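# Move hidden lab bottle from shelf to cart tray

## Task

On the supply shelving, find the third shelf up (the lowest shelf counts as the first) and take the laboratory bottle that sits behind the front row of items there. Put it on the cart's top tray standing upright. Everything else on that shelf must still be on it at the end, upright and not piled on one another. The robot must not tip over or be left leaning, or the task fails.

## Robot and tools

ROBOT. An omnidirectional wheeled base carries a column about 1.7 m tall. A carriage rides up and down it (lift_m, 0 to 1 m) and holds a left and a right six-joint arm, each ending in a five-finger hand. The arm bases sit about 0.57 m plus lift_m above the floor, and the carriage hangs about 0.15 m below them. A hand point reaches up to 0.78 m from its shoulder but only about 0.4 m below its arm base. Parked arm: joints 1-6 = 0, 0.05, 0.05, 1.45, 0, 0. With both parked the robot is about 0.85 m wide and 0.65 m long.

CAMERAS. carriage_camera looks forward and roughly 20 degrees down; left_wrist_camera and right_wrist_camera sit on the little-finger side of each wrist, aimed at the hand point. "all" selects every camera.

FRAMES. Base frame: metres, origin on the floor under the base centre, x forward, y left, z up. The left_hand and right_hand readings are hand points in this frame; they are often a little higher than the true hand, especially at long reach or under load. base_odometry is in the frame the base had at scene start, counts only wheel rotation (slip looks like travel), heading in rad, left positive, -3.142 to 3.142.

move. Arguments: base, joints, speeds, min_time_s, cameras, blocking. An action needs base, joints or both.
- base: one object with exactly one key, a relative offset from where the base last reported itself: translate_m (metres, forward +, -2 to 2), strafe_m (metres, left +, -2 to 2) or rotate_rad (radians, counter-clockwise/left +, -6.3 to 6.3).
- joints: one object for both arms together, keyed by joint name; every value is an absolute target, not an offset. lift_m 0 to 1 m. Per arm (left_ and right_ prefixes): joint1_rad -2.617 to 3.054 (yaw about vertical, 0 forward, + left); joint2_rad 0 to 3.141 (shoulder: 0 upper arm back and level, 1.57 up, 3.14 forward and level); joint3_rad 0 to 3.141 (elbow: 0 folded, 3.14 straight); joint4_rad -1.57 to 1.57 (wrist pitch, + lifts fingertips); joint5_rad -1.57 to 1.57 (wrist yaw, + turns fingertips right); joint6_rad -2.094 to 2.094 (roll along fingers, + clockwise seen from forearm). With joints 5 and 6 at 0 a level hand has its palm down; turning joint 6 swings the hand point, which is 0.16 m ahead of the hub and 0.07 m off its axis. Hand keys (side_hand_little, _ring, _middle, _index, _thumb_bend, _thumb_turn) are unitless, -1 to 1: +1 open/straight (thumb_turn +1 beside the palm), -1 closed (thumb_turn -1 opposite the fingers). side_hand_force_limit (-1 to 1) is a setting mapping linearly to about 0 to 10 N at the fingertip (15 N for thumb motors); side_hand_speed (-0.96 to 1) sets finger speed, full at +0.48 and above. Both start at 0 and -0.8. For a gentle grip use speed -0.94 or slower. A wrap grip with the thumb in front holds objects about 0.035 to 0.065 m thick.
- speeds: per-action top speeds: translate_m and strafe_m 0.02-0.5 m/s, rotate_rad 0.05-1.57 rad/s, lift_m 0.08-0.27 m/s (default 0.25).
- min_time_s: 0.1-8 s, the shortest duration of each arm motion; 2 or more makes paths straighter, while a very short one speeds the arm and can overshoot.
- blocking: true/omitted waits until everything rests; false returns within about 0.5 s and motion continues.
No action lasts over 15 s; moves time out at 14 s. Unknown keys make a call invalid; out-of-range values get it refused.

wait: seconds 0 to 10, optional cameras; returns early once earlier moves settle. stop: brakes all running motions (the base still coasts). zoom_image: camera name and region [x0, y0, x1, y1] in pixels from the top-left of that camera's newest image, at most 504 by 504. show_instructions: shows the reference pages. finished_scene: optional scene 1; ends the scene irreversibly.

RESULTS. "move" gives done or the worst status. base_status/joint_status per motion: done, moving, off_target (resting short and maybe still pushing), contact_stop, time_out, stopped, not_followed (arm targets withheld by the self-collision check), limit_stop_at_motor_heat. on_its_own lists actions the robot took itself; "held at" there is a target. side_hand_stopped_by has six words (little, ring, middle, index, thumb_bend, thumb_turn): moving, target, force, stalled or fault. Load readings in N at the fingertip (positive pushed open); a lost grip shows as load dropping near 0. motor_effort is percent of maximum with the peak in brackets; a lift effort that keeps dropping while lowering means a hand or load is resting on something. Joint torques and Motor temperatures list each arm's joints in joint_positions order. "pictures" names the images' order. A refused call, or an unrequested stop, cancels the rest of that reply's move, wait and finished_scene calls.

CAUTIONS. Arms have no contact stop and keep pushing; approach objects slowly in small steps, and unfold arms in open space. A 1 kg load makes a level hand sag 7 to 25 cm. Keep the two arms, hands and fingers from touching each other; a hard press ends the scene. With joint2 under 0.8, swinging joint1 outward 0.5 or more can hit the column. An arm held out heats up; park it when a MOTOR HOT line appears, since at 100 °C the arm goes limp for 30 to 60 s and any held item falls. Tipping risk rises with a high carriage, stretched or loaded arms, pushing or pulling, and sudden stops; never drive away from something the hand holds firmly. If a drive is stopped by contact, back off about 0.2 m. Do not drop things, slam, or knock shelf items over; the result must hold after the robot lets go.

Each tool is called after "Emit:" in YAML: its name, and indented under it one key for each argument.

Reference images:

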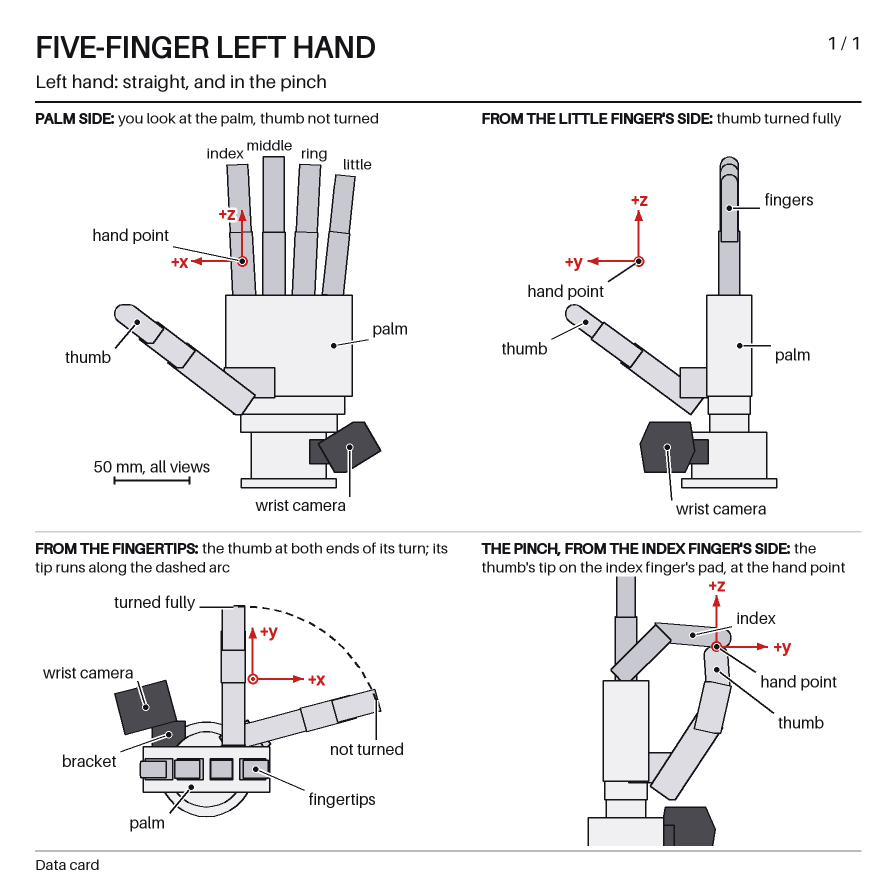

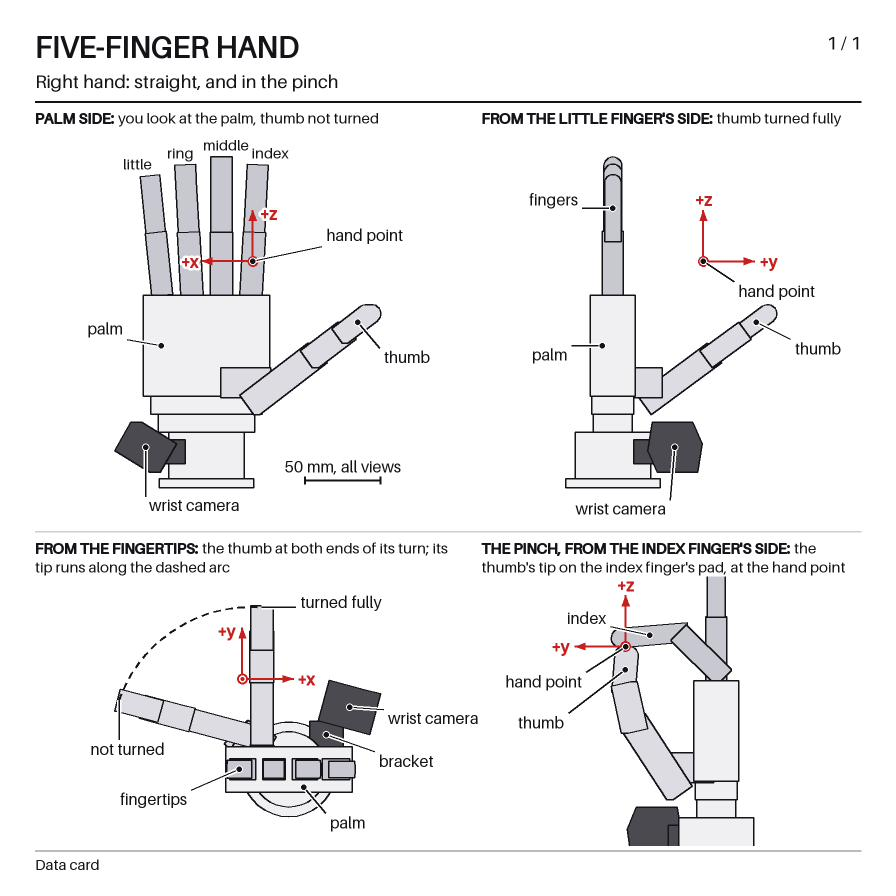

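## Session

Emit:
move:

Scene clock: 0.00 s.
Joint torques (N m): no reading
Motor temperatures (°C): left_arm=[19 30 28 21 17 19] | right_arm=[20 24 25 21 21 16]
base_odometry: x=+0.000 y=+0.000 heading=+0.000
base_status: not commanded
joint_positions: lift_m=+0.300 left_joint1_rad=-0.005 left_joint2_rad=+0.052 left_joint3_rad=+0.035 left_joint4_rad=+1.464 left_joint5_rad=+0.046 left_joint6_rad=+0.041 right_joint1_rad=+0.002 right_joint2_rad=+0.035 right_joint3_rad=+0.051 right_joint4_rad=+1.495 right_joint5_rad=-0.035 right_joint6_rad=+0.026 left_hand_little=+1.000 left_hand_ring=+1.000 left_hand_middle=+1.000 left_hand_index=+1.000 left_hand_thumb_turn=+1.000 left_hand_thumb_bend=+1.000 left_hand_force_limit=+0.000 left_hand_speed=-0.800 right_hand_little=+1.000 right_hand_ring=+1.000 right_hand_middle=+1.000 right_hand_index=+1.000 right_hand_thumb_turn=+1.000 right_hand_thumb_bend=+1.000 right_hand_force_limit=+0.000 right_hand_speed=-0.800
joint_status: not commanded
left_hand_stopped_by: target,target,target,target,target,target
right_hand_stopped_by: target,target,target,target,target,target
left_little_load_n: 0.0
left_ring_load_n: 0.0
left_middle_load_n: 0.0
left_index_load_n: 0.0
left_thumb_bend_load_n: 0.0
left_thumb_turn_load_n: 0.0
right_little_load_n: 0.0
right_ring_load_n: 0.0
right_middle_load_n: 0.0
right_index_load_n: 0.0
right_thumb_bend_load_n: 0.0
right_thumb_turn_load_n: 0.0
motor_effort: lift_m=+27 drive_wheels=+0
left_hand: x=+0.3214 y=+0.2763 z=+1.3355 quat_wxyz=(+0.717, -0.026, +0.060, -0.694) (m; base frame)
right_hand: x=+0.3007 y=-0.2748 z=+1.3450 quat_wxyz=(+0.717, -0.033, +0.009, -0.697) (m; base frame)
pictures: carriage_camera, left_wrist_camera, right_wrist_camera
Images, in order (width x height): carriage_camera 672x504, left_wrist_camera 672x504, right_wrist_camera 672x504.

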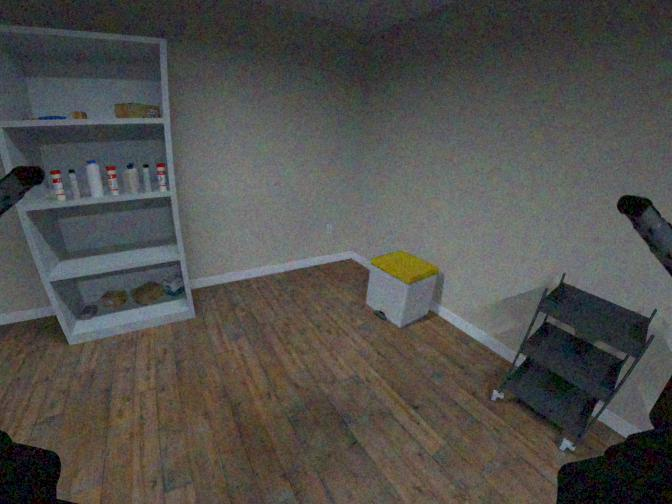

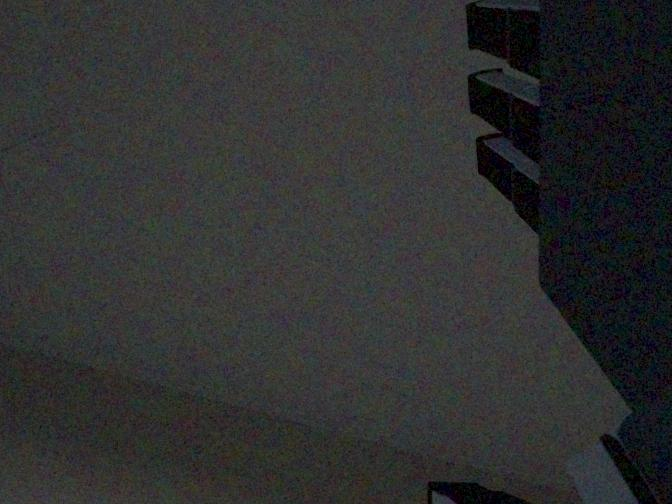

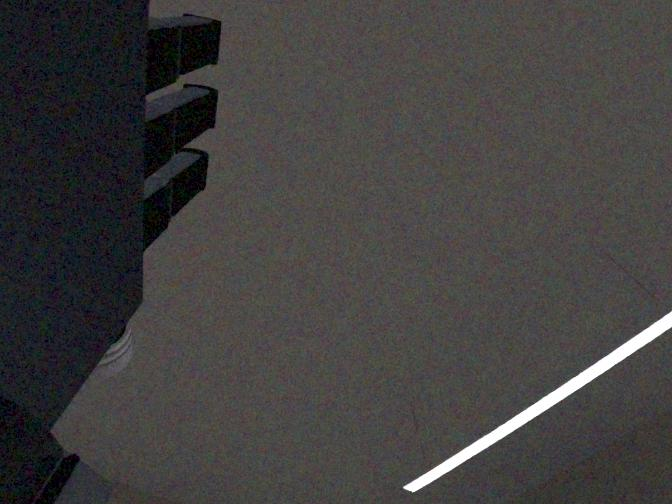

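Emit:
zoom_image:
  camera: "carriage_camera"
  region: [0, 130, 200, 280]

Emit:
zoom_image:
  camera: "carriage_camera"
  region: [472, 250, 672, 460]

Scaled by 2.520.

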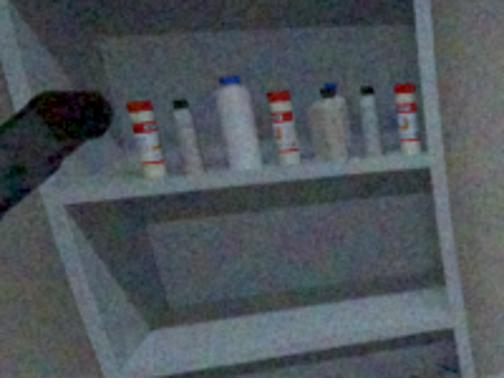

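Scaled by 2.400.

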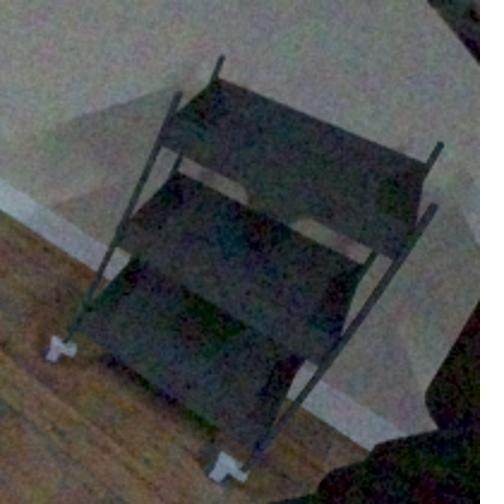

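Emit:
move:
  base: {"rotate_rad": 0.41}

Emit:
move:
  base: {"translate_m": 0.8}

Emit:
move:
  base: {"strafe_m": 0.5}
  cameras: ["carriage_camera"]

Scene clock: 25.17 s.
Joint torques (N m): left_arm=[0.51 3.92 5.16 0.03 -0.1 -0.05] | right_arm=[-0.23 3.48 7.04 -0.14 0.01 0.05]
move: done
base_odometry: x=+0.000 y=+0.000 heading=+0.410
base_status: done
joint_positions: lift_m=+0.300 left_joint1_rad=-0.005 left_joint2_rad=+0.052 left_joint3_rad=+0.035 left_joint4_rad=+1.464 left_joint5_rad=+0.046 left_joint6_rad=+0.041 right_joint1_rad=+0.002 right_joint2_rad=+0.035 right_joint3_rad=+0.051 right_joint4_rad=+1.495 right_joint5_rad=-0.035 right_joint6_rad=+0.026 left_hand_little=+1.000 left_hand_ring=+1.000 left_hand_middle=+1.000 left_hand_index=+1.000 left_hand_thumb_turn=+1.000 left_hand_thumb_bend=+1.000 left_hand_force_limit=+0.000 left_hand_speed=-0.800 right_hand_little=+1.000 right_hand_ring=+1.000 right_hand_middle=+1.000 right_hand_index=+1.000 right_hand_thumb_turn=+1.000 right_hand_thumb_bend=+1.000 right_hand_force_limit=+0.000 right_hand_speed=-0.800
joint_status: not commanded
left_hand_stopped_by: target,target,target,target,target,target
right_hand_stopped_by: target,target,target,target,target,target
left_little_load_n: 0.0
left_ring_load_n: 0.0
left_middle_load_n: 0.0
left_index_load_n: 0.0
left_thumb_bend_load_n: 0.0
left_thumb_turn_load_n: 0.0
right_little_load_n: 0.0
right_ring_load_n: 0.0
right_middle_load_n: 0.0
right_index_load_n: 0.0
right_thumb_bend_load_n: 0.0
right_thumb_turn_load_n: 0.0
motor_effort: lift_m=+27(28) drive_wheels=+8(12)
left_hand: x=+0.3214 y=+0.2763 z=+1.3355 quat_wxyz=(+0.717, -0.026, +0.060, -0.694) (m; base frame)
right_hand: x=+0.3008 y=-0.2748 z=+1.3450 quat_wxyz=(+0.717, -0.033, +0.009, -0.697) (m; base frame)
pictures: none

Scene clock: 29.03 s.
Joint torques (N m): left_arm=[0.51 3.9 5.15 0.08 -0.1 -0.05] | right_arm=[-0.23 3.48 7.08 -0.12 0.01 0.06]
move: done
base_odometry: x=+0.734 y=+0.320 heading=+0.411
base_status: done
joint_positions: lift_m=+0.300 left_joint1_rad=-0.005 left_joint2_rad=+0.052 left_joint3_rad=+0.035 left_joint4_rad=+1.462 left_joint5_rad=+0.046 left_joint6_rad=+0.041 right_joint1_rad=+0.002 right_joint2_rad=+0.035 right_joint3_rad=+0.051 right_joint4_rad=+1.494 right_joint5_rad=-0.035 right_joint6_rad=+0.026 left_hand_little=+1.000 left_hand_ring=+1.000 left_hand_middle=+1.000 left_hand_index=+1.000 left_hand_thumb_turn=+1.000 left_hand_thumb_bend=+1.000 left_hand_force_limit=+0.000 left_hand_speed=-0.800 right_hand_little=+1.000 right_hand_ring=+1.000 right_hand_middle=+1.000 right_hand_index=+1.000 right_hand_thumb_turn=+1.000 right_hand_thumb_bend=+1.000 right_hand_force_limit=+0.000 right_hand_speed=-0.800
joint_status: not commanded
left_hand_stopped_by: target,target,target,target,target,target
right_hand_stopped_by: target,target,target,target,target,target
left_little_load_n: 0.0
left_ring_load_n: 0.0
left_middle_load_n: -0.5
left_index_load_n: 0.0
left_thumb_bend_load_n: 0.0
left_thumb_turn_load_n: 0.0
right_little_load_n: 0.0
right_ring_load_n: 0.0
right_middle_load_n: 0.0
right_index_load_n: 0.0
right_thumb_bend_load_n: 0.0
right_thumb_turn_load_n: 0.0
motor_effort: lift_m=+27(28) drive_wheels=-7(25)
left_hand: x=+0.3220 y=+0.2763 z=+1.3353 quat_wxyz=(+0.717, -0.027, +0.061, -0.694) (m; base frame)
right_hand: x=+0.3012 y=-0.2748 z=+1.3449 quat_wxyz=(+0.717, -0.034, +0.010, -0.697) (m; base frame)
pictures: none

Scene clock: 32.17 s.
Joint torques (N m): left_arm=[0.51 3.92 5.16 0.07 -0.1 -0.06] | right_arm=[-0.17 3.49 7.05 -0.12 0.02 0.06]
move: done
base_odometry: x=+0.534 y=+0.778 heading=+0.410
base_status: done
joint_positions: lift_m=+0.300 left_joint1_rad=-0.005 left_joint2_rad=+0.052 left_joint3_rad=+0.035 left_joint4_rad=+1.462 left_joint5_rad=+0.046 left_joint6_rad=+0.041 right_joint1_rad=+0.001 right_joint2_rad=+0.035 right_joint3_rad=+0.051 right_joint4_rad=+1.494 right_joint5_rad=-0.035 right_joint6_rad=+0.026 left_hand_little=+1.000 left_hand_ring=+1.000 left_hand_middle=+1.000 left_hand_index=+1.000 left_hand_thumb_turn=+1.000 left_hand_thumb_bend=+1.000 left_hand_force_limit=+0.000 left_hand_speed=-0.800 right_hand_little=+1.000 right_hand_ring=+1.000 right_hand_middle=+1.000 right_hand_index=+1.000 right_hand_thumb_turn=+1.000 right_hand_thumb_bend=+1.000 right_hand_force_limit=+0.000 right_hand_speed=-0.800
joint_status: not commanded
left_hand_stopped_by: target,target,target,target,target,target
right_hand_stopped_by: target,target,target,target,target,target
left_little_load_n: 0.0
left_ring_load_n: 0.0
left_middle_load_n: 0.0
left_index_load_n: -0.5
left_thumb_bend_load_n: 0.0
left_thumb_turn_load_n: 0.5
right_little_load_n: 0.0
right_ring_load_n: 0.0
right_middle_load_n: 0.0
right_index_load_n: 0.0
right_thumb_bend_load_n: 0.0
right_thumb_turn_load_n: 0.0
motor_effort: lift_m=+27(28) drive_wheels=-4(14)
left_hand: x=+0.3220 y=+0.2763 z=+1.3353 quat_wxyz=(+0.717, -0.027, +0.061, -0.694) (m; base frame)
right_hand: x=+0.3012 y=-0.2749 z=+1.3449 quat_wxyz=(+0.716, -0.034, +0.010, -0.697) (m; base frame)
pictures: carriage_camera
Images, in order (width x height): carriage_camera 672x504.

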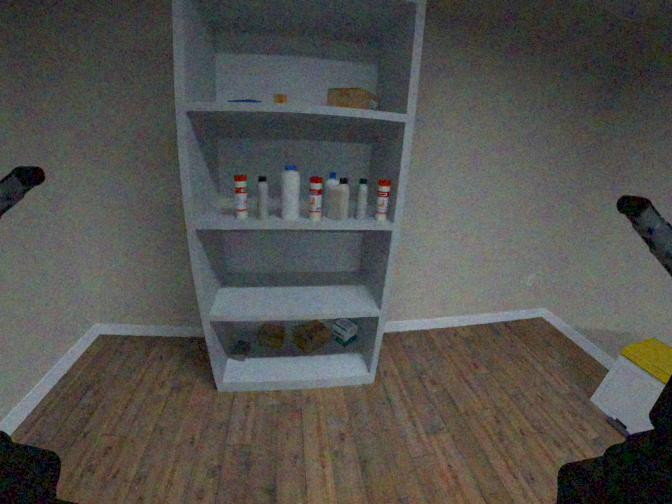

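Emit:
zoom_image:
  camera: "carriage_camera"
  region: [200, 150, 420, 250]

Scaled by 2.291.

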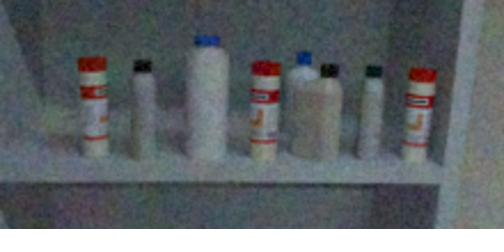

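Emit:
move:
  base: {"translate_m": 0.3}
  cameras: ["carriage_camera"]

Emit:
zoom_image:
  camera: "carriage_camera"
  region: [150, 100, 450, 300]

Emit:
move:
  joints: {"lift_m": 0.6}
  cameras: ["carriage_camera"]

Emit:
zoom_image:
  camera: "carriage_camera"
  region: [150, 150, 450, 350]

Scene clock: 43.53 s.
Joint torques (N m): left_arm=[0.51 3.92 5.16 0.07 -0.1 -0.05] | right_arm=[-0.14 3.47 7.04 -0.11 0.01 0.05]
move: done
base_odometry: x=+0.809 y=+0.898 heading=+0.411
base_status: done
joint_positions: lift_m=+0.300 left_joint1_rad=-0.005 left_joint2_rad=+0.052 left_joint3_rad=+0.035 left_joint4_rad=+1.460 left_joint5_rad=+0.046 left_joint6_rad=+0.041 right_joint1_rad=+0.001 right_joint2_rad=+0.035 right_joint3_rad=+0.051 right_joint4_rad=+1.493 right_joint5_rad=-0.035 right_joint6_rad=+0.026 left_hand_little=+1.000 left_hand_ring=+1.000 left_hand_middle=+1.000 left_hand_index=+1.000 left_hand_thumb_turn=+1.000 left_hand_thumb_bend=+1.000 left_hand_force_limit=+0.000 left_hand_speed=-0.800 right_hand_little=+1.000 right_hand_ring=+1.000 right_hand_middle=+1.000 right_hand_index=+1.000 right_hand_thumb_turn=+1.000 right_hand_thumb_bend=+1.000 right_hand_force_limit=+0.000 right_hand_speed=-0.800
joint_status: not commanded
left_hand_stopped_by: target,target,target,target,target,target
right_hand_stopped_by: target,target,target,target,target,target
left_little_load_n: 0.0
left_ring_load_n: 0.0
left_middle_load_n: 0.0
left_index_load_n: 0.0
left_thumb_bend_load_n: 0.0
left_thumb_turn_load_n: 0.0
right_little_load_n: 0.0
right_ring_load_n: -0.5
right_middle_load_n: 0.0
right_index_load_n: 0.0
right_thumb_bend_load_n: 0.0
right_thumb_turn_load_n: 0.0
motor_effort: lift_m=+28(28) drive_wheels=-5(15)
left_hand: x=+0.3225 y=+0.2763 z=+1.3352 quat_wxyz=(+0.717, -0.027, +0.062, -0.694) (m; base frame)
right_hand: x=+0.3015 y=-0.2749 z=+1.3448 quat_wxyz=(+0.716, -0.034, +0.010, -0.697) (m; base frame)
pictures: carriage_camera
Images, in order (width x height): carriage_camera 672x504.

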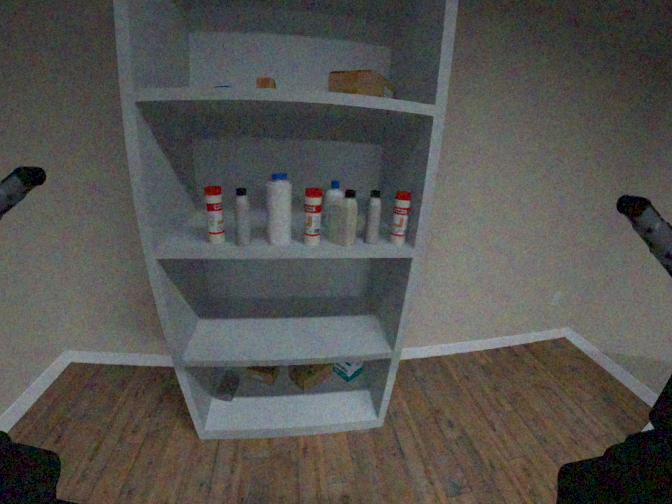

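Scaled by 1.680.

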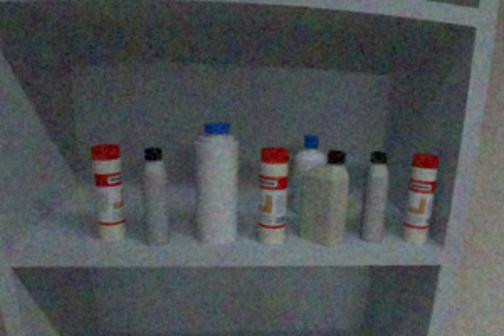

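Scene clock: 45.27 s.
Joint torques (N m): left_arm=[0.51 3.88 5.18 0.09 -0.1 -0.05] | right_arm=[-0.14 3.49 7.06 -0.11 0.01 0.05]
move: done
base_odometry: x=+0.809 y=+0.898 heading=+0.411
base_status: not commanded
joint_positions: lift_m=+0.600 left_joint1_rad=-0.005 left_joint2_rad=+0.052 left_joint3_rad=+0.035 left_joint4_rad=+1.460 left_joint5_rad=+0.046 left_joint6_rad=+0.041 right_joint1_rad=+0.001 right_joint2_rad=+0.035 right_joint3_rad=+0.051 right_joint4_rad=+1.493 right_joint5_rad=-0.035 right_joint6_rad=+0.026 left_hand_little=+1.000 left_hand_ring=+1.000 left_hand_middle=+1.000 left_hand_index=+1.000 left_hand_thumb_turn=+1.000 left_hand_thumb_bend=+1.000 left_hand_force_limit=+0.000 left_hand_speed=-0.800 right_hand_little=+1.000 right_hand_ring=+1.000 right_hand_middle=+1.000 right_hand_index=+1.000 right_hand_thumb_turn=+1.000 right_hand_thumb_bend=+1.000 right_hand_force_limit=+0.000 right_hand_speed=-0.800
joint_status: all done
left_hand_stopped_by: target,target,target,target,target,target
right_hand_stopped_by: target,target,target,target,target,target
left_little_load_n: 0.0
left_ring_load_n: 0.0
left_middle_load_n: 0.0
left_index_load_n: 0.0
left_thumb_bend_load_n: 0.0
left_thumb_turn_load_n: 0.0
right_little_load_n: 0.0
right_ring_load_n: 0.0
right_middle_load_n: 0.0
right_index_load_n: -0.5
right_thumb_bend_load_n: 0.0
right_thumb_turn_load_n: 0.0
motor_effort: lift_m=+30(37) drive_wheels=-5(5)
left_hand: x=+0.3225 y=+0.2763 z=+1.6349 quat_wxyz=(+0.717, -0.027, +0.062, -0.694) (m; base frame)
right_hand: x=+0.3015 y=-0.2749 z=+1.6446 quat_wxyz=(+0.716, -0.034, +0.010, -0.697) (m; base frame)
pictures: carriage_camera
Images, in order (width x height): carriage_camera 672x504.

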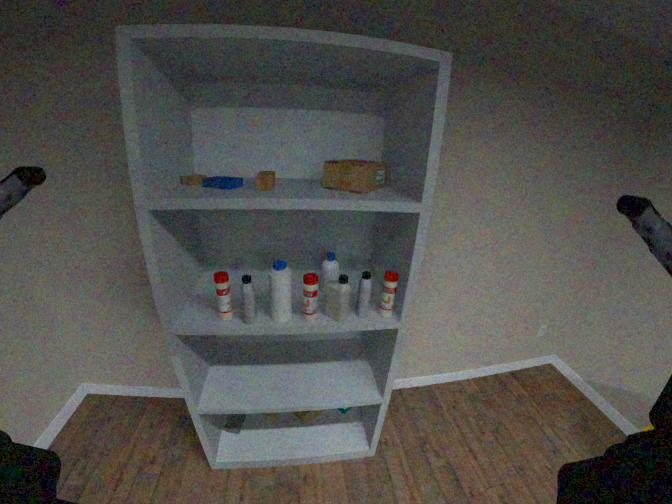

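Scaled by 1.680.

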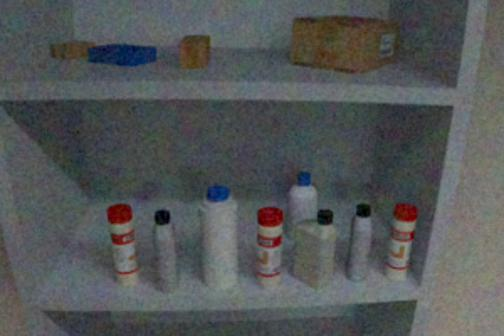

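Emit:
move:
  base: {"rotate_rad": 0.12}
  joints: {"lift_m": 0.5}
  cameras: ["carriage_camera"]

Emit:
zoom_image:
  camera: "carriage_camera"
  region: [200, 150, 500, 350]

Scene clock: 97.37 s.
Joint torques (N m): left_arm=[0.5 3.92 5.16 0.08 -0.1 -0.05] | right_arm=[-0.14 3.51 7.05 -0.11 0.01 0.06]
move: done
base_odometry: x=+0.809 y=+0.898 heading=+0.530
base_status: done
joint_positions: lift_m=+0.500 left_joint1_rad=-0.005 left_joint2_rad=+0.052 left_joint3_rad=+0.035 left_joint4_rad=+1.461 left_joint5_rad=+0.046 left_joint6_rad=+0.041 right_joint1_rad=+0.001 right_joint2_rad=+0.035 right_joint3_rad=+0.051 right_joint4_rad=+1.493 right_joint5_rad=-0.035 right_joint6_rad=+0.026 left_hand_little=+1.000 left_hand_ring=+1.000 left_hand_middle=+1.000 left_hand_index=+1.000 left_hand_thumb_turn=+1.000 left_hand_thumb_bend=+1.000 left_hand_force_limit=+0.000 left_hand_speed=-0.800 right_hand_little=+1.000 right_hand_ring=+1.000 right_hand_middle=+1.000 right_hand_index=+1.000 right_hand_thumb_turn=+1.000 right_hand_thumb_bend=+1.000 right_hand_force_limit=+0.000 right_hand_speed=-0.800
joint_status: all done
left_hand_stopped_by: target,target,target,target,target,target
right_hand_stopped_by: target,target,target,target,target,target
left_little_load_n: 0.0
left_ring_load_n: 0.0
left_middle_load_n: 0.5
left_index_load_n: 0.0
left_thumb_bend_load_n: 0.0
left_thumb_turn_load_n: 0.0
right_little_load_n: 0.0
right_ring_load_n: 0.0
right_middle_load_n: 0.0
right_index_load_n: 0.0
right_thumb_bend_load_n: 0.0
right_thumb_turn_load_n: 0.0
motor_effort: lift_m=+24(25) drive_wheels=+3(11)
left_hand: x=+0.3224 y=+0.2763 z=+1.5355 quat_wxyz=(+0.717, -0.027, +0.062, -0.694) (m; base frame)
right_hand: x=+0.3014 y=-0.2749 z=+1.5451 quat_wxyz=(+0.716, -0.034, +0.010, -0.697) (m; base frame)
pictures: carriage_camera
Images, in order (width x height): carriage_camera 672x504.

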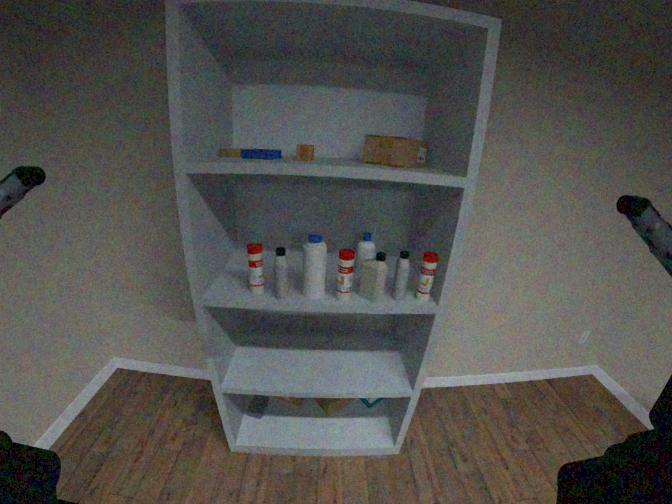

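Scaled by 1.680.

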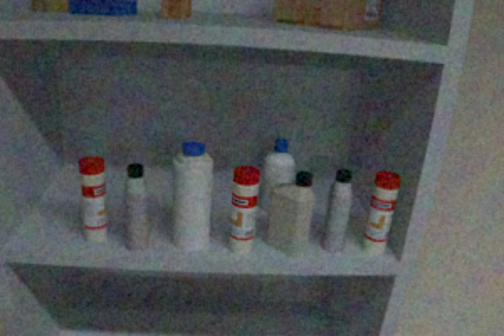

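Emit:
move:
  base: {"translate_m": 0.4}
  cameras: ["carriage_camera"]

Emit:
zoom_image:
  camera: "carriage_camera"
  region: [250, 250, 550, 450]

Scene clock: 184.10 s.
Joint torques (N m): left_arm=[0.5 3.9 5.18 0.16 -0.1 -0.05] | right_arm=[-0.14 3.49 7.05 -0.11 0 0.05]
move: done
base_odometry: x=+1.154 y=+1.101 heading=+0.531
base_status: done
joint_positions: lift_m=+0.500 left_joint1_rad=-0.005 left_joint2_rad=+0.052 left_joint3_rad=+0.035 left_joint4_rad=+1.459 left_joint5_rad=+0.046 left_joint6_rad=+0.041 right_joint1_rad=+0.001 right_joint2_rad=+0.035 right_joint3_rad=+0.051 right_joint4_rad=+1.493 right_joint5_rad=-0.035 right_joint6_rad=+0.026 left_hand_little=+1.000 left_hand_ring=+1.000 left_hand_middle=+1.000 left_hand_index=+1.000 left_hand_thumb_turn=+1.000 left_hand_thumb_bend=+1.000 left_hand_force_limit=+0.000 left_hand_speed=-0.800 right_hand_little=+1.000 right_hand_ring=+1.000 right_hand_middle=+1.000 right_hand_index=+1.000 right_hand_thumb_turn=+1.000 right_hand_thumb_bend=+1.000 right_hand_force_limit=+0.000 right_hand_speed=-0.800
joint_status: not commanded
left_hand_stopped_by: target,target,target,target,target,target
right_hand_stopped_by: target,target,target,target,target,target
left_little_load_n: 0.0
left_ring_load_n: 0.0
left_middle_load_n: 0.0
left_index_load_n: 0.0
left_thumb_bend_load_n: 0.0
left_thumb_turn_load_n: 0.0
right_little_load_n: 0.0
right_ring_load_n: 0.0
right_middle_load_n: 0.0
right_index_load_n: 0.0
right_thumb_bend_load_n: 0.0
right_thumb_turn_load_n: 0.0
motor_effort: lift_m=+24(25) drive_wheels=-7(25)
left_hand: x=+0.3229 y=+0.2763 z=+1.5353 quat_wxyz=(+0.717, -0.028, +0.062, -0.694) (m; base frame)
right_hand: x=+0.3015 y=-0.2749 z=+1.5451 quat_wxyz=(+0.716, -0.034, +0.010, -0.697) (m; base frame)
pictures: carriage_camera
Images, in order (width x height): carriage_camera 672x504.

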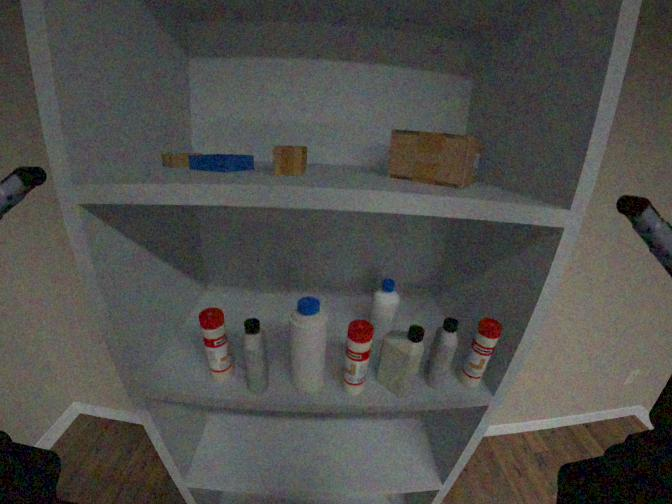

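Scaled by 1.680.

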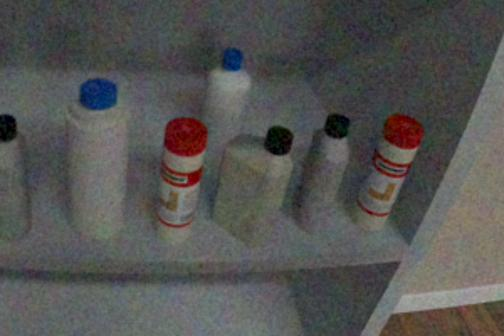

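Emit:
move:
  base: {"translate_m": -0.35}

Emit:
move:
  joints: {"lift_m": 0.4, "right_joint2_rad": 1.8, "right_joint3_rad": 1.8, "right_joint4_rad": -0.75, "right_joint5_rad": 0, "right_joint6_rad": 1.57}
  min_time_s: 3
  cameras: ["all"]

Scene clock: 241.87 s.
Joint torques (N m): left_arm=[0.51 4.03 5.11 0.03 -0.1 -0.05] | right_arm=[-0.16 3.48 7.05 -0.14 0.01 0.05]
move: done
base_odometry: x=+0.853 y=+0.924 heading=+0.532
base_status: done
joint_positions: lift_m=+0.500 left_joint1_rad=-0.005 left_joint2_rad=+0.052 left_joint3_rad=+0.035 left_joint4_rad=+1.464 left_joint5_rad=+0.047 left_joint6_rad=+0.041 right_joint1_rad=+0.001 right_joint2_rad=+0.035 right_joint3_rad=+0.051 right_joint4_rad=+1.495 right_joint5_rad=-0.035 right_joint6_rad=+0.026 left_hand_little=+1.000 left_hand_ring=+1.000 left_hand_middle=+1.000 left_hand_index=+1.000 left_hand_thumb_turn=+1.000 left_hand_thumb_bend=+1.000 left_hand_force_limit=+0.000 left_hand_speed=-0.800 right_hand_little=+1.000 right_hand_ring=+1.000 right_hand_middle=+1.000 right_hand_index=+1.000 right_hand_thumb_turn=+1.000 right_hand_thumb_bend=+1.000 right_hand_force_limit=+0.000 right_hand_speed=-0.800
joint_status: not commanded
left_hand_stopped_by: target,target,target,target,target,target
right_hand_stopped_by: target,target,target,target,target,target
left_little_load_n: 0.0
left_ring_load_n: 0.0
left_middle_load_n: 0.0
left_index_load_n: 0.0
left_thumb_bend_load_n: 0.0
left_thumb_turn_load_n: 0.0
right_little_load_n: 0.0
right_ring_load_n: 0.0
right_middle_load_n: 0.0
right_index_load_n: 0.0
right_thumb_bend_load_n: 0.0
right_thumb_turn_load_n: 0.0
motor_effort: lift_m=+24(25) drive_wheels=-8(26)
left_hand: x=+0.3215 y=+0.2762 z=+1.5358 quat_wxyz=(+0.717, -0.026, +0.061, -0.694) (m; base frame)
right_hand: x=+0.3009 y=-0.2749 z=+1.5453 quat_wxyz=(+0.716, -0.033, +0.009, -0.697) (m; base frame)
pictures: none

Scene clock: 245.27 s.
Joint torques (N m): left_arm=[0.51 3.92 5.15 0.03 -0.11 -0.05] | right_arm=[-0.16 -7.65 11.38 1.54 0.05 0.15]
move: done
base_odometry: x=+0.853 y=+0.924 heading=+0.532
base_status: not commanded
joint_positions: lift_m=+0.400 left_joint1_rad=-0.005 left_joint2_rad=+0.052 left_joint3_rad=+0.035 left_joint4_rad=+1.464 left_joint5_rad=+0.047 left_joint6_rad=+0.041 right_joint1_rad=+0.001 right_joint2_rad=+1.780 right_joint3_rad=+1.773 right_joint4_rad=-0.737 right_joint5_rad=-0.013 right_joint6_rad=+1.562 left_hand_little=+1.000 left_hand_ring=+1.000 left_hand_middle=+1.000 left_hand_index=+1.000 left_hand_thumb_turn=+1.000 left_hand_thumb_bend=+1.000 left_hand_force_limit=+0.000 left_hand_speed=-0.800 right_hand_little=+1.000 right_hand_ring=+1.000 right_hand_middle=+1.000 right_hand_index=+1.000 right_hand_thumb_turn=+1.000 right_hand_thumb_bend=+1.000 right_hand_force_limit=+0.000 right_hand_speed=-0.800
joint_status: all done
left_hand_stopped_by: target,target,target,target,target,target
right_hand_stopped_by: target,target,target,target,target,target
left_little_load_n: 0.0
left_ring_load_n: 0.0
left_middle_load_n: 0.0
left_index_load_n: 0.0
left_thumb_bend_load_n: 0.0
left_thumb_turn_load_n: 0.0
right_little_load_n: 0.0
right_ring_load_n: 0.0
right_middle_load_n: 0.0
right_index_load_n: -0.5
right_thumb_bend_load_n: 0.0
right_thumb_turn_load_n: 0.0
motor_effort: lift_m=+24(25) drive_wheels=-7(8)
left_hand: x=+0.3215 y=+0.2762 z=+1.4358 quat_wxyz=(+0.717, -0.026, +0.061, -0.694) (m; base frame)
right_hand: x=+0.7631 y=-0.2506 z=+1.2672 quat_wxyz=(+0.402, -0.007, +0.916, +0.004) (m; base frame)
pictures: carriage_camera, left_wrist_camera, right_wrist_camera
Images, in order (width x height): carriage_camera 672x504, left_wrist_camera 672x504, right_wrist_camera 672x504.

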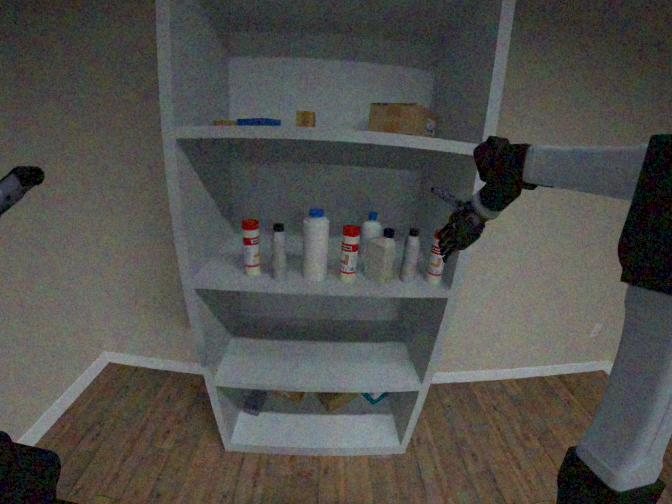

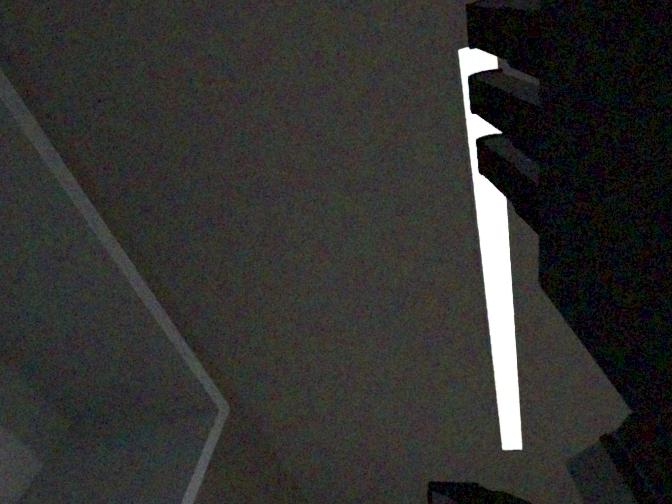

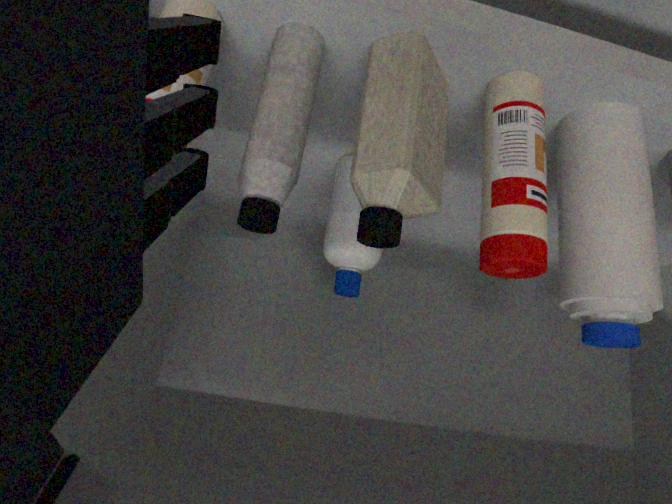

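Emit:
zoom_image:
  camera: "carriage_camera"
  region: [180, 110, 520, 310]

Scaled by 1.482.

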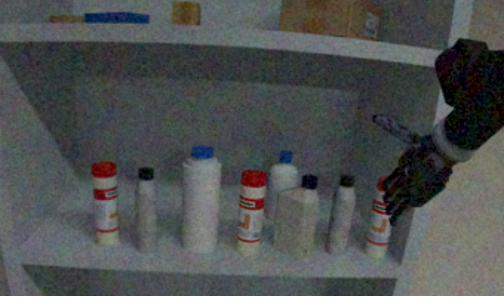

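Emit:
zoom_image:
  camera: "right_wrist_camera"
  region: [168, 0, 672, 504]

Scaled by 1.000.

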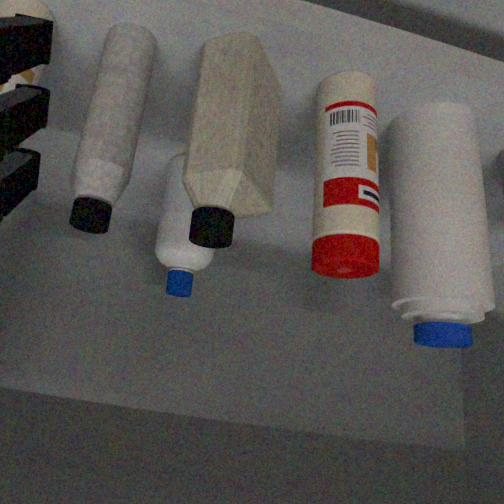

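Emit:
move:
  base: {"strafe_m": -0.11}
  joints: {"lift_m": 0.5}
  cameras: ["carriage_camera", "right_wrist_camera"]

Emit:
zoom_image:
  camera: "carriage_camera"
  region: [140, 180, 440, 380]

Scene clock: 354.80 s.
Joint torques (N m): left_arm=[0.51 3.93 5.15 0.03 -0.11 -0.05] | right_arm=[0.08 -8.58 10.21 1.59 0 0.14]
Motor temperatures (°C): left_arm=[19 29 30 18 17 19] | right_arm=[19 27 35 25 20 16]
move: done
base_odometry: x=+0.908 y=+0.829 heading=+0.532
base_status: done
joint_positions: lift_m=+0.500 left_joint1_rad=-0.005 left_joint2_rad=+0.052 left_joint3_rad=+0.035 left_joint4_rad=+1.464 left_joint5_rad=+0.047 left_joint6_rad=+0.041 right_joint1_rad=-0.001 right_joint2_rad=+1.789 right_joint3_rad=+1.785 right_joint4_rad=-0.744 right_joint5_rad=-0.007 right_joint6_rad=+1.563 left_hand_little=+1.000 left_hand_ring=+1.000 left_hand_middle=+1.000 left_hand_index=+1.000 left_hand_thumb_turn=+1.000 left_hand_thumb_bend=+1.000 left_hand_force_limit=+0.000 left_hand_speed=-0.800 right_hand_little=+1.000 right_hand_ring=+1.000 right_hand_middle=+1.000 right_hand_index=+1.000 right_hand_thumb_turn=+1.000 right_hand_thumb_bend=+1.000 right_hand_force_limit=+0.000 right_hand_speed=-0.800
joint_status: all done
left_hand_stopped_by: target,target,target,target,target,target
right_hand_stopped_by: target,target,target,target,target,target
left_little_load_n: 0.0
left_ring_load_n: 0.0
left_middle_load_n: 0.0
left_index_load_n: 0.0
left_thumb_bend_load_n: 0.0
left_thumb_turn_load_n: 0.0
right_little_load_n: 0.0
right_ring_load_n: 0.0
right_middle_load_n: 0.0
right_index_load_n: 0.0
right_thumb_bend_load_n: 0.0
right_thumb_turn_load_n: 0.0
motor_effort: lift_m=+30(36) drive_wheels=-3(12)
left_hand: x=+0.3215 y=+0.2762 z=+1.5353 quat_wxyz=(+0.717, -0.026, +0.061, -0.694) (m; base frame)
right_hand: x=+0.7650 y=-0.2529 z=+1.3658 quat_wxyz=(+0.400, -0.004, +0.916, +0.001) (m; base frame)
pictures: carriage_camera, right_wrist_camera
Images, in order (width x height): carriage_camera 672x504, right_wrist_camera 672x504.

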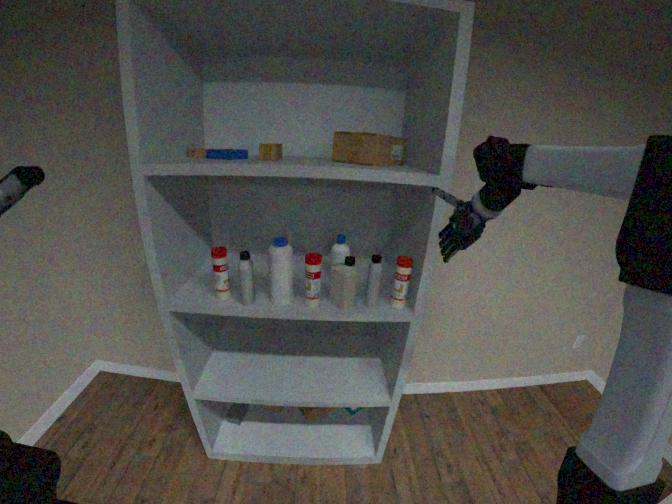

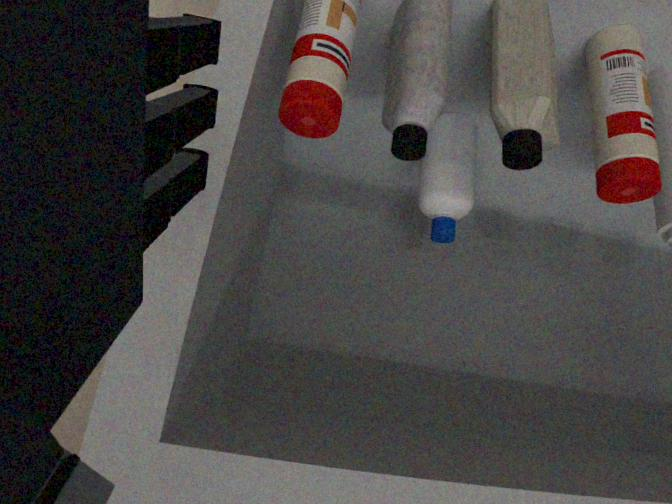

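Scaled by 1.680.

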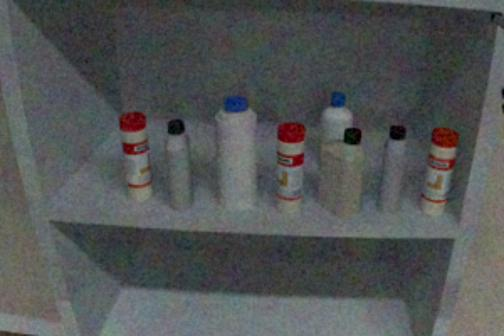

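Emit:
move:
  base: {"strafe_m": 0.22}
  joints: {"lift_m": 0.28, "right_joint4_rad": 0.0, "right_hand_speed": -0.5, "right_hand_thumb_turn": -1.0}
  min_time_s: 2
  cameras: ["carriage_camera", "right_wrist_camera"]

Scene clock: 383.00 s.
Joint torques (N m): left_arm=[0.51 3.93 5.16 0.03 -0.11 -0.05] | right_arm=[-0.24 -9.1 10.55 2.13 0 0.14]
move: done
base_odometry: x=+0.796 y=+1.018 heading=+0.532
base_status: done
joint_positions: lift_m=+0.280 left_joint1_rad=-0.005 left_joint2_rad=+0.052 left_joint3_rad=+0.035 left_joint4_rad=+1.464 left_joint5_rad=+0.047 left_joint6_rad=+0.041 right_joint1_rad=+0.002 right_joint2_rad=+1.790 right_joint3_rad=+1.786 right_joint4_rad=-0.008 right_joint5_rad=-0.004 right_joint6_rad=+1.564 left_hand_little=+1.000 left_hand_ring=+1.000 left_hand_middle=+1.000 left_hand_index=+1.000 left_hand_thumb_turn=+1.000 left_hand_thumb_bend=+1.000 left_hand_force_limit=+0.000 left_hand_speed=-0.800 right_hand_little=+1.000 right_hand_ring=+1.000 right_hand_middle=+1.000 right_hand_index=+1.000 right_hand_thumb_turn=-1.000 right_hand_thumb_bend=+1.000 right_hand_force_limit=+0.000 right_hand_speed=-0.500
joint_status: all done
left_hand_stopped_by: target,target,target,target,target,target
right_hand_stopped_by: target,target,target,target,target,target
left_little_load_n: 0.0
left_ring_load_n: 0.0
left_middle_load_n: 0.0
left_index_load_n: 0.0
left_thumb_bend_load_n: 0.0
left_thumb_turn_load_n: 0.0
right_little_load_n: -0.5
right_ring_load_n: 0.0
right_middle_load_n: 0.0
right_index_load_n: 0.0
right_thumb_bend_load_n: 0.0
right_thumb_turn_load_n: -0.5
motor_effort: lift_m=+25(25) drive_wheels=-2(13)
left_hand: x=+0.3216 y=+0.2762 z=+1.3157 quat_wxyz=(+0.717, -0.026, +0.061, -0.694) (m; base frame)
right_hand: x=+0.8163 y=-0.2514 z=+1.3331 quat_wxyz=(+0.703, -0.005, +0.711, +0.000) (m; base frame)
pictures: carriage_camera, right_wrist_camera
Images, in order (width x height): carriage_camera 672x504, right_wrist_camera 672x504.

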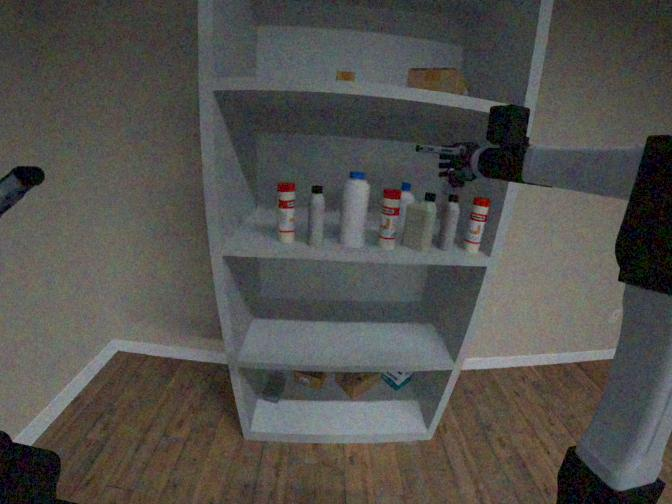

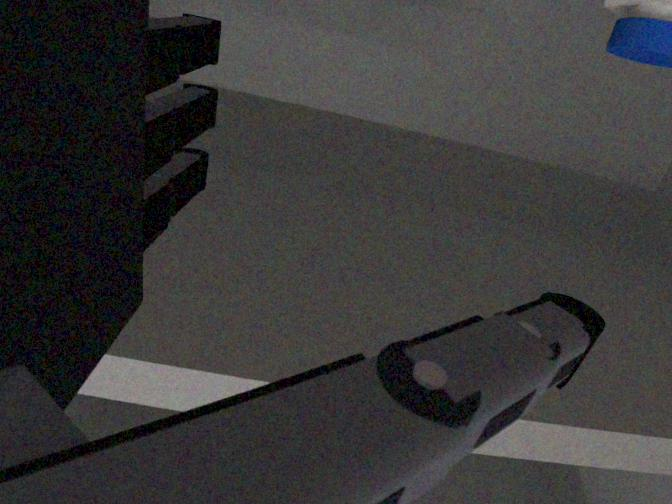

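Emit:
move:
  base: {"translate_m": 0.25}
  speeds: {"translate_m": 0.2}
  cameras: ["carriage_camera", "right_wrist_camera"]

Emit:
zoom_image:
  camera: "carriage_camera"
  region: [300, 100, 600, 300]

Scene clock: 394.13 s.
Joint torques (N m): left_arm=[0.5 3.92 5.16 0 -0.11 -0.05] | right_arm=[-0.29 -9.09 10.56 2.05 0.01 0.14]
move: done
base_odometry: x=+1.012 y=+1.145 heading=+0.533
base_status: done
joint_positions: lift_m=+0.280 left_joint1_rad=-0.005 left_joint2_rad=+0.052 left_joint3_rad=+0.035 left_joint4_rad=+1.464 left_joint5_rad=+0.047 left_joint6_rad=+0.041 right_joint1_rad=+0.002 right_joint2_rad=+1.790 right_joint3_rad=+1.786 right_joint4_rad=+0.000 right_joint5_rad=-0.004 right_joint6_rad=+1.564 left_hand_little=+1.000 left_hand_ring=+1.000 left_hand_middle=+1.000 left_hand_index=+1.000 left_hand_thumb_turn=+1.000 left_hand_thumb_bend=+1.000 left_hand_force_limit=+0.000 left_hand_speed=-0.800 right_hand_little=+1.000 right_hand_ring=+1.000 right_hand_middle=+1.000 right_hand_index=+1.000 right_hand_thumb_turn=-1.000 right_hand_thumb_bend=+1.000 right_hand_force_limit=+0.000 right_hand_speed=-0.500
joint_status: not commanded
left_hand_stopped_by: target,target,target,target,target,target
right_hand_stopped_by: target,target,target,target,target,target
left_little_load_n: 0.0
left_ring_load_n: 0.0
left_middle_load_n: 0.5
left_index_load_n: 0.0
left_thumb_bend_load_n: 0.0
left_thumb_turn_load_n: 0.0
right_little_load_n: 0.0
right_ring_load_n: 0.0
right_middle_load_n: -0.5
right_index_load_n: 0.0
right_thumb_bend_load_n: 0.0
right_thumb_turn_load_n: -0.5
motor_effort: lift_m=+25(25) drive_wheels=-5(13)
left_hand: x=+0.3216 y=+0.2762 z=+1.3157 quat_wxyz=(+0.717, -0.026, +0.061, -0.694) (m; base frame)
right_hand: x=+0.8161 y=-0.2514 z=+1.3352 quat_wxyz=(+0.706, -0.005, +0.708, +0.000) (m; base frame)
pictures: carriage_camera, right_wrist_camera
Images, in order (width x height): carriage_camera 672x504, right_wrist_camera 672x504.

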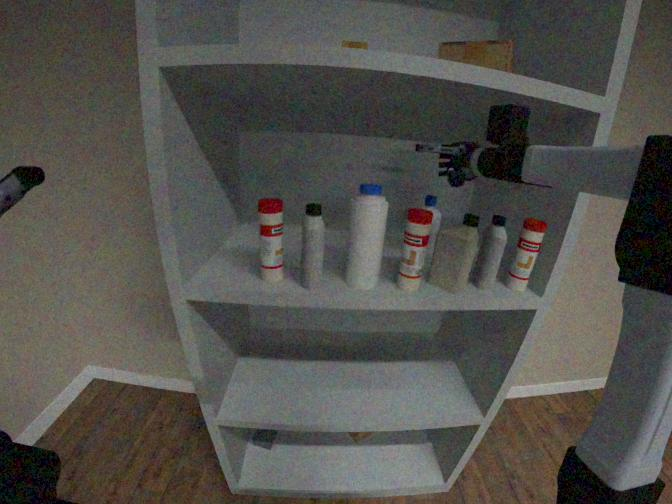

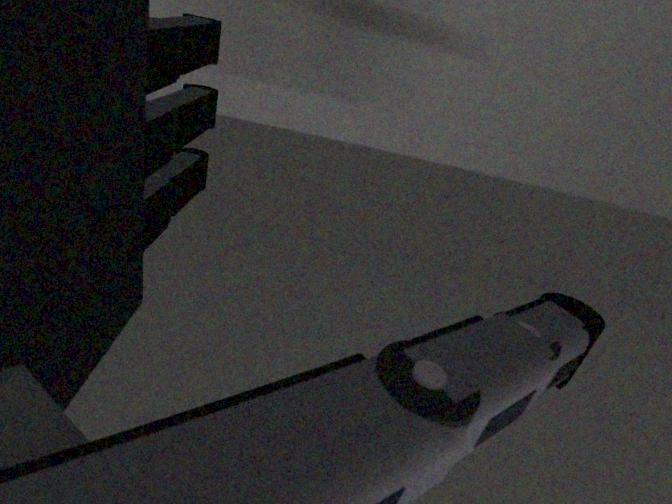

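Scaled by 1.680.

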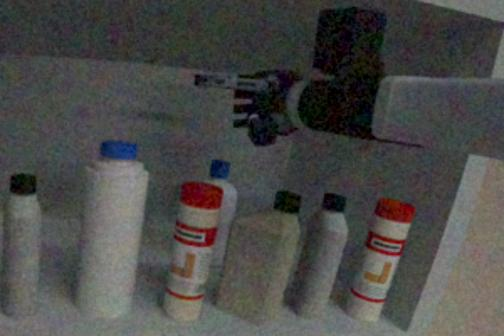

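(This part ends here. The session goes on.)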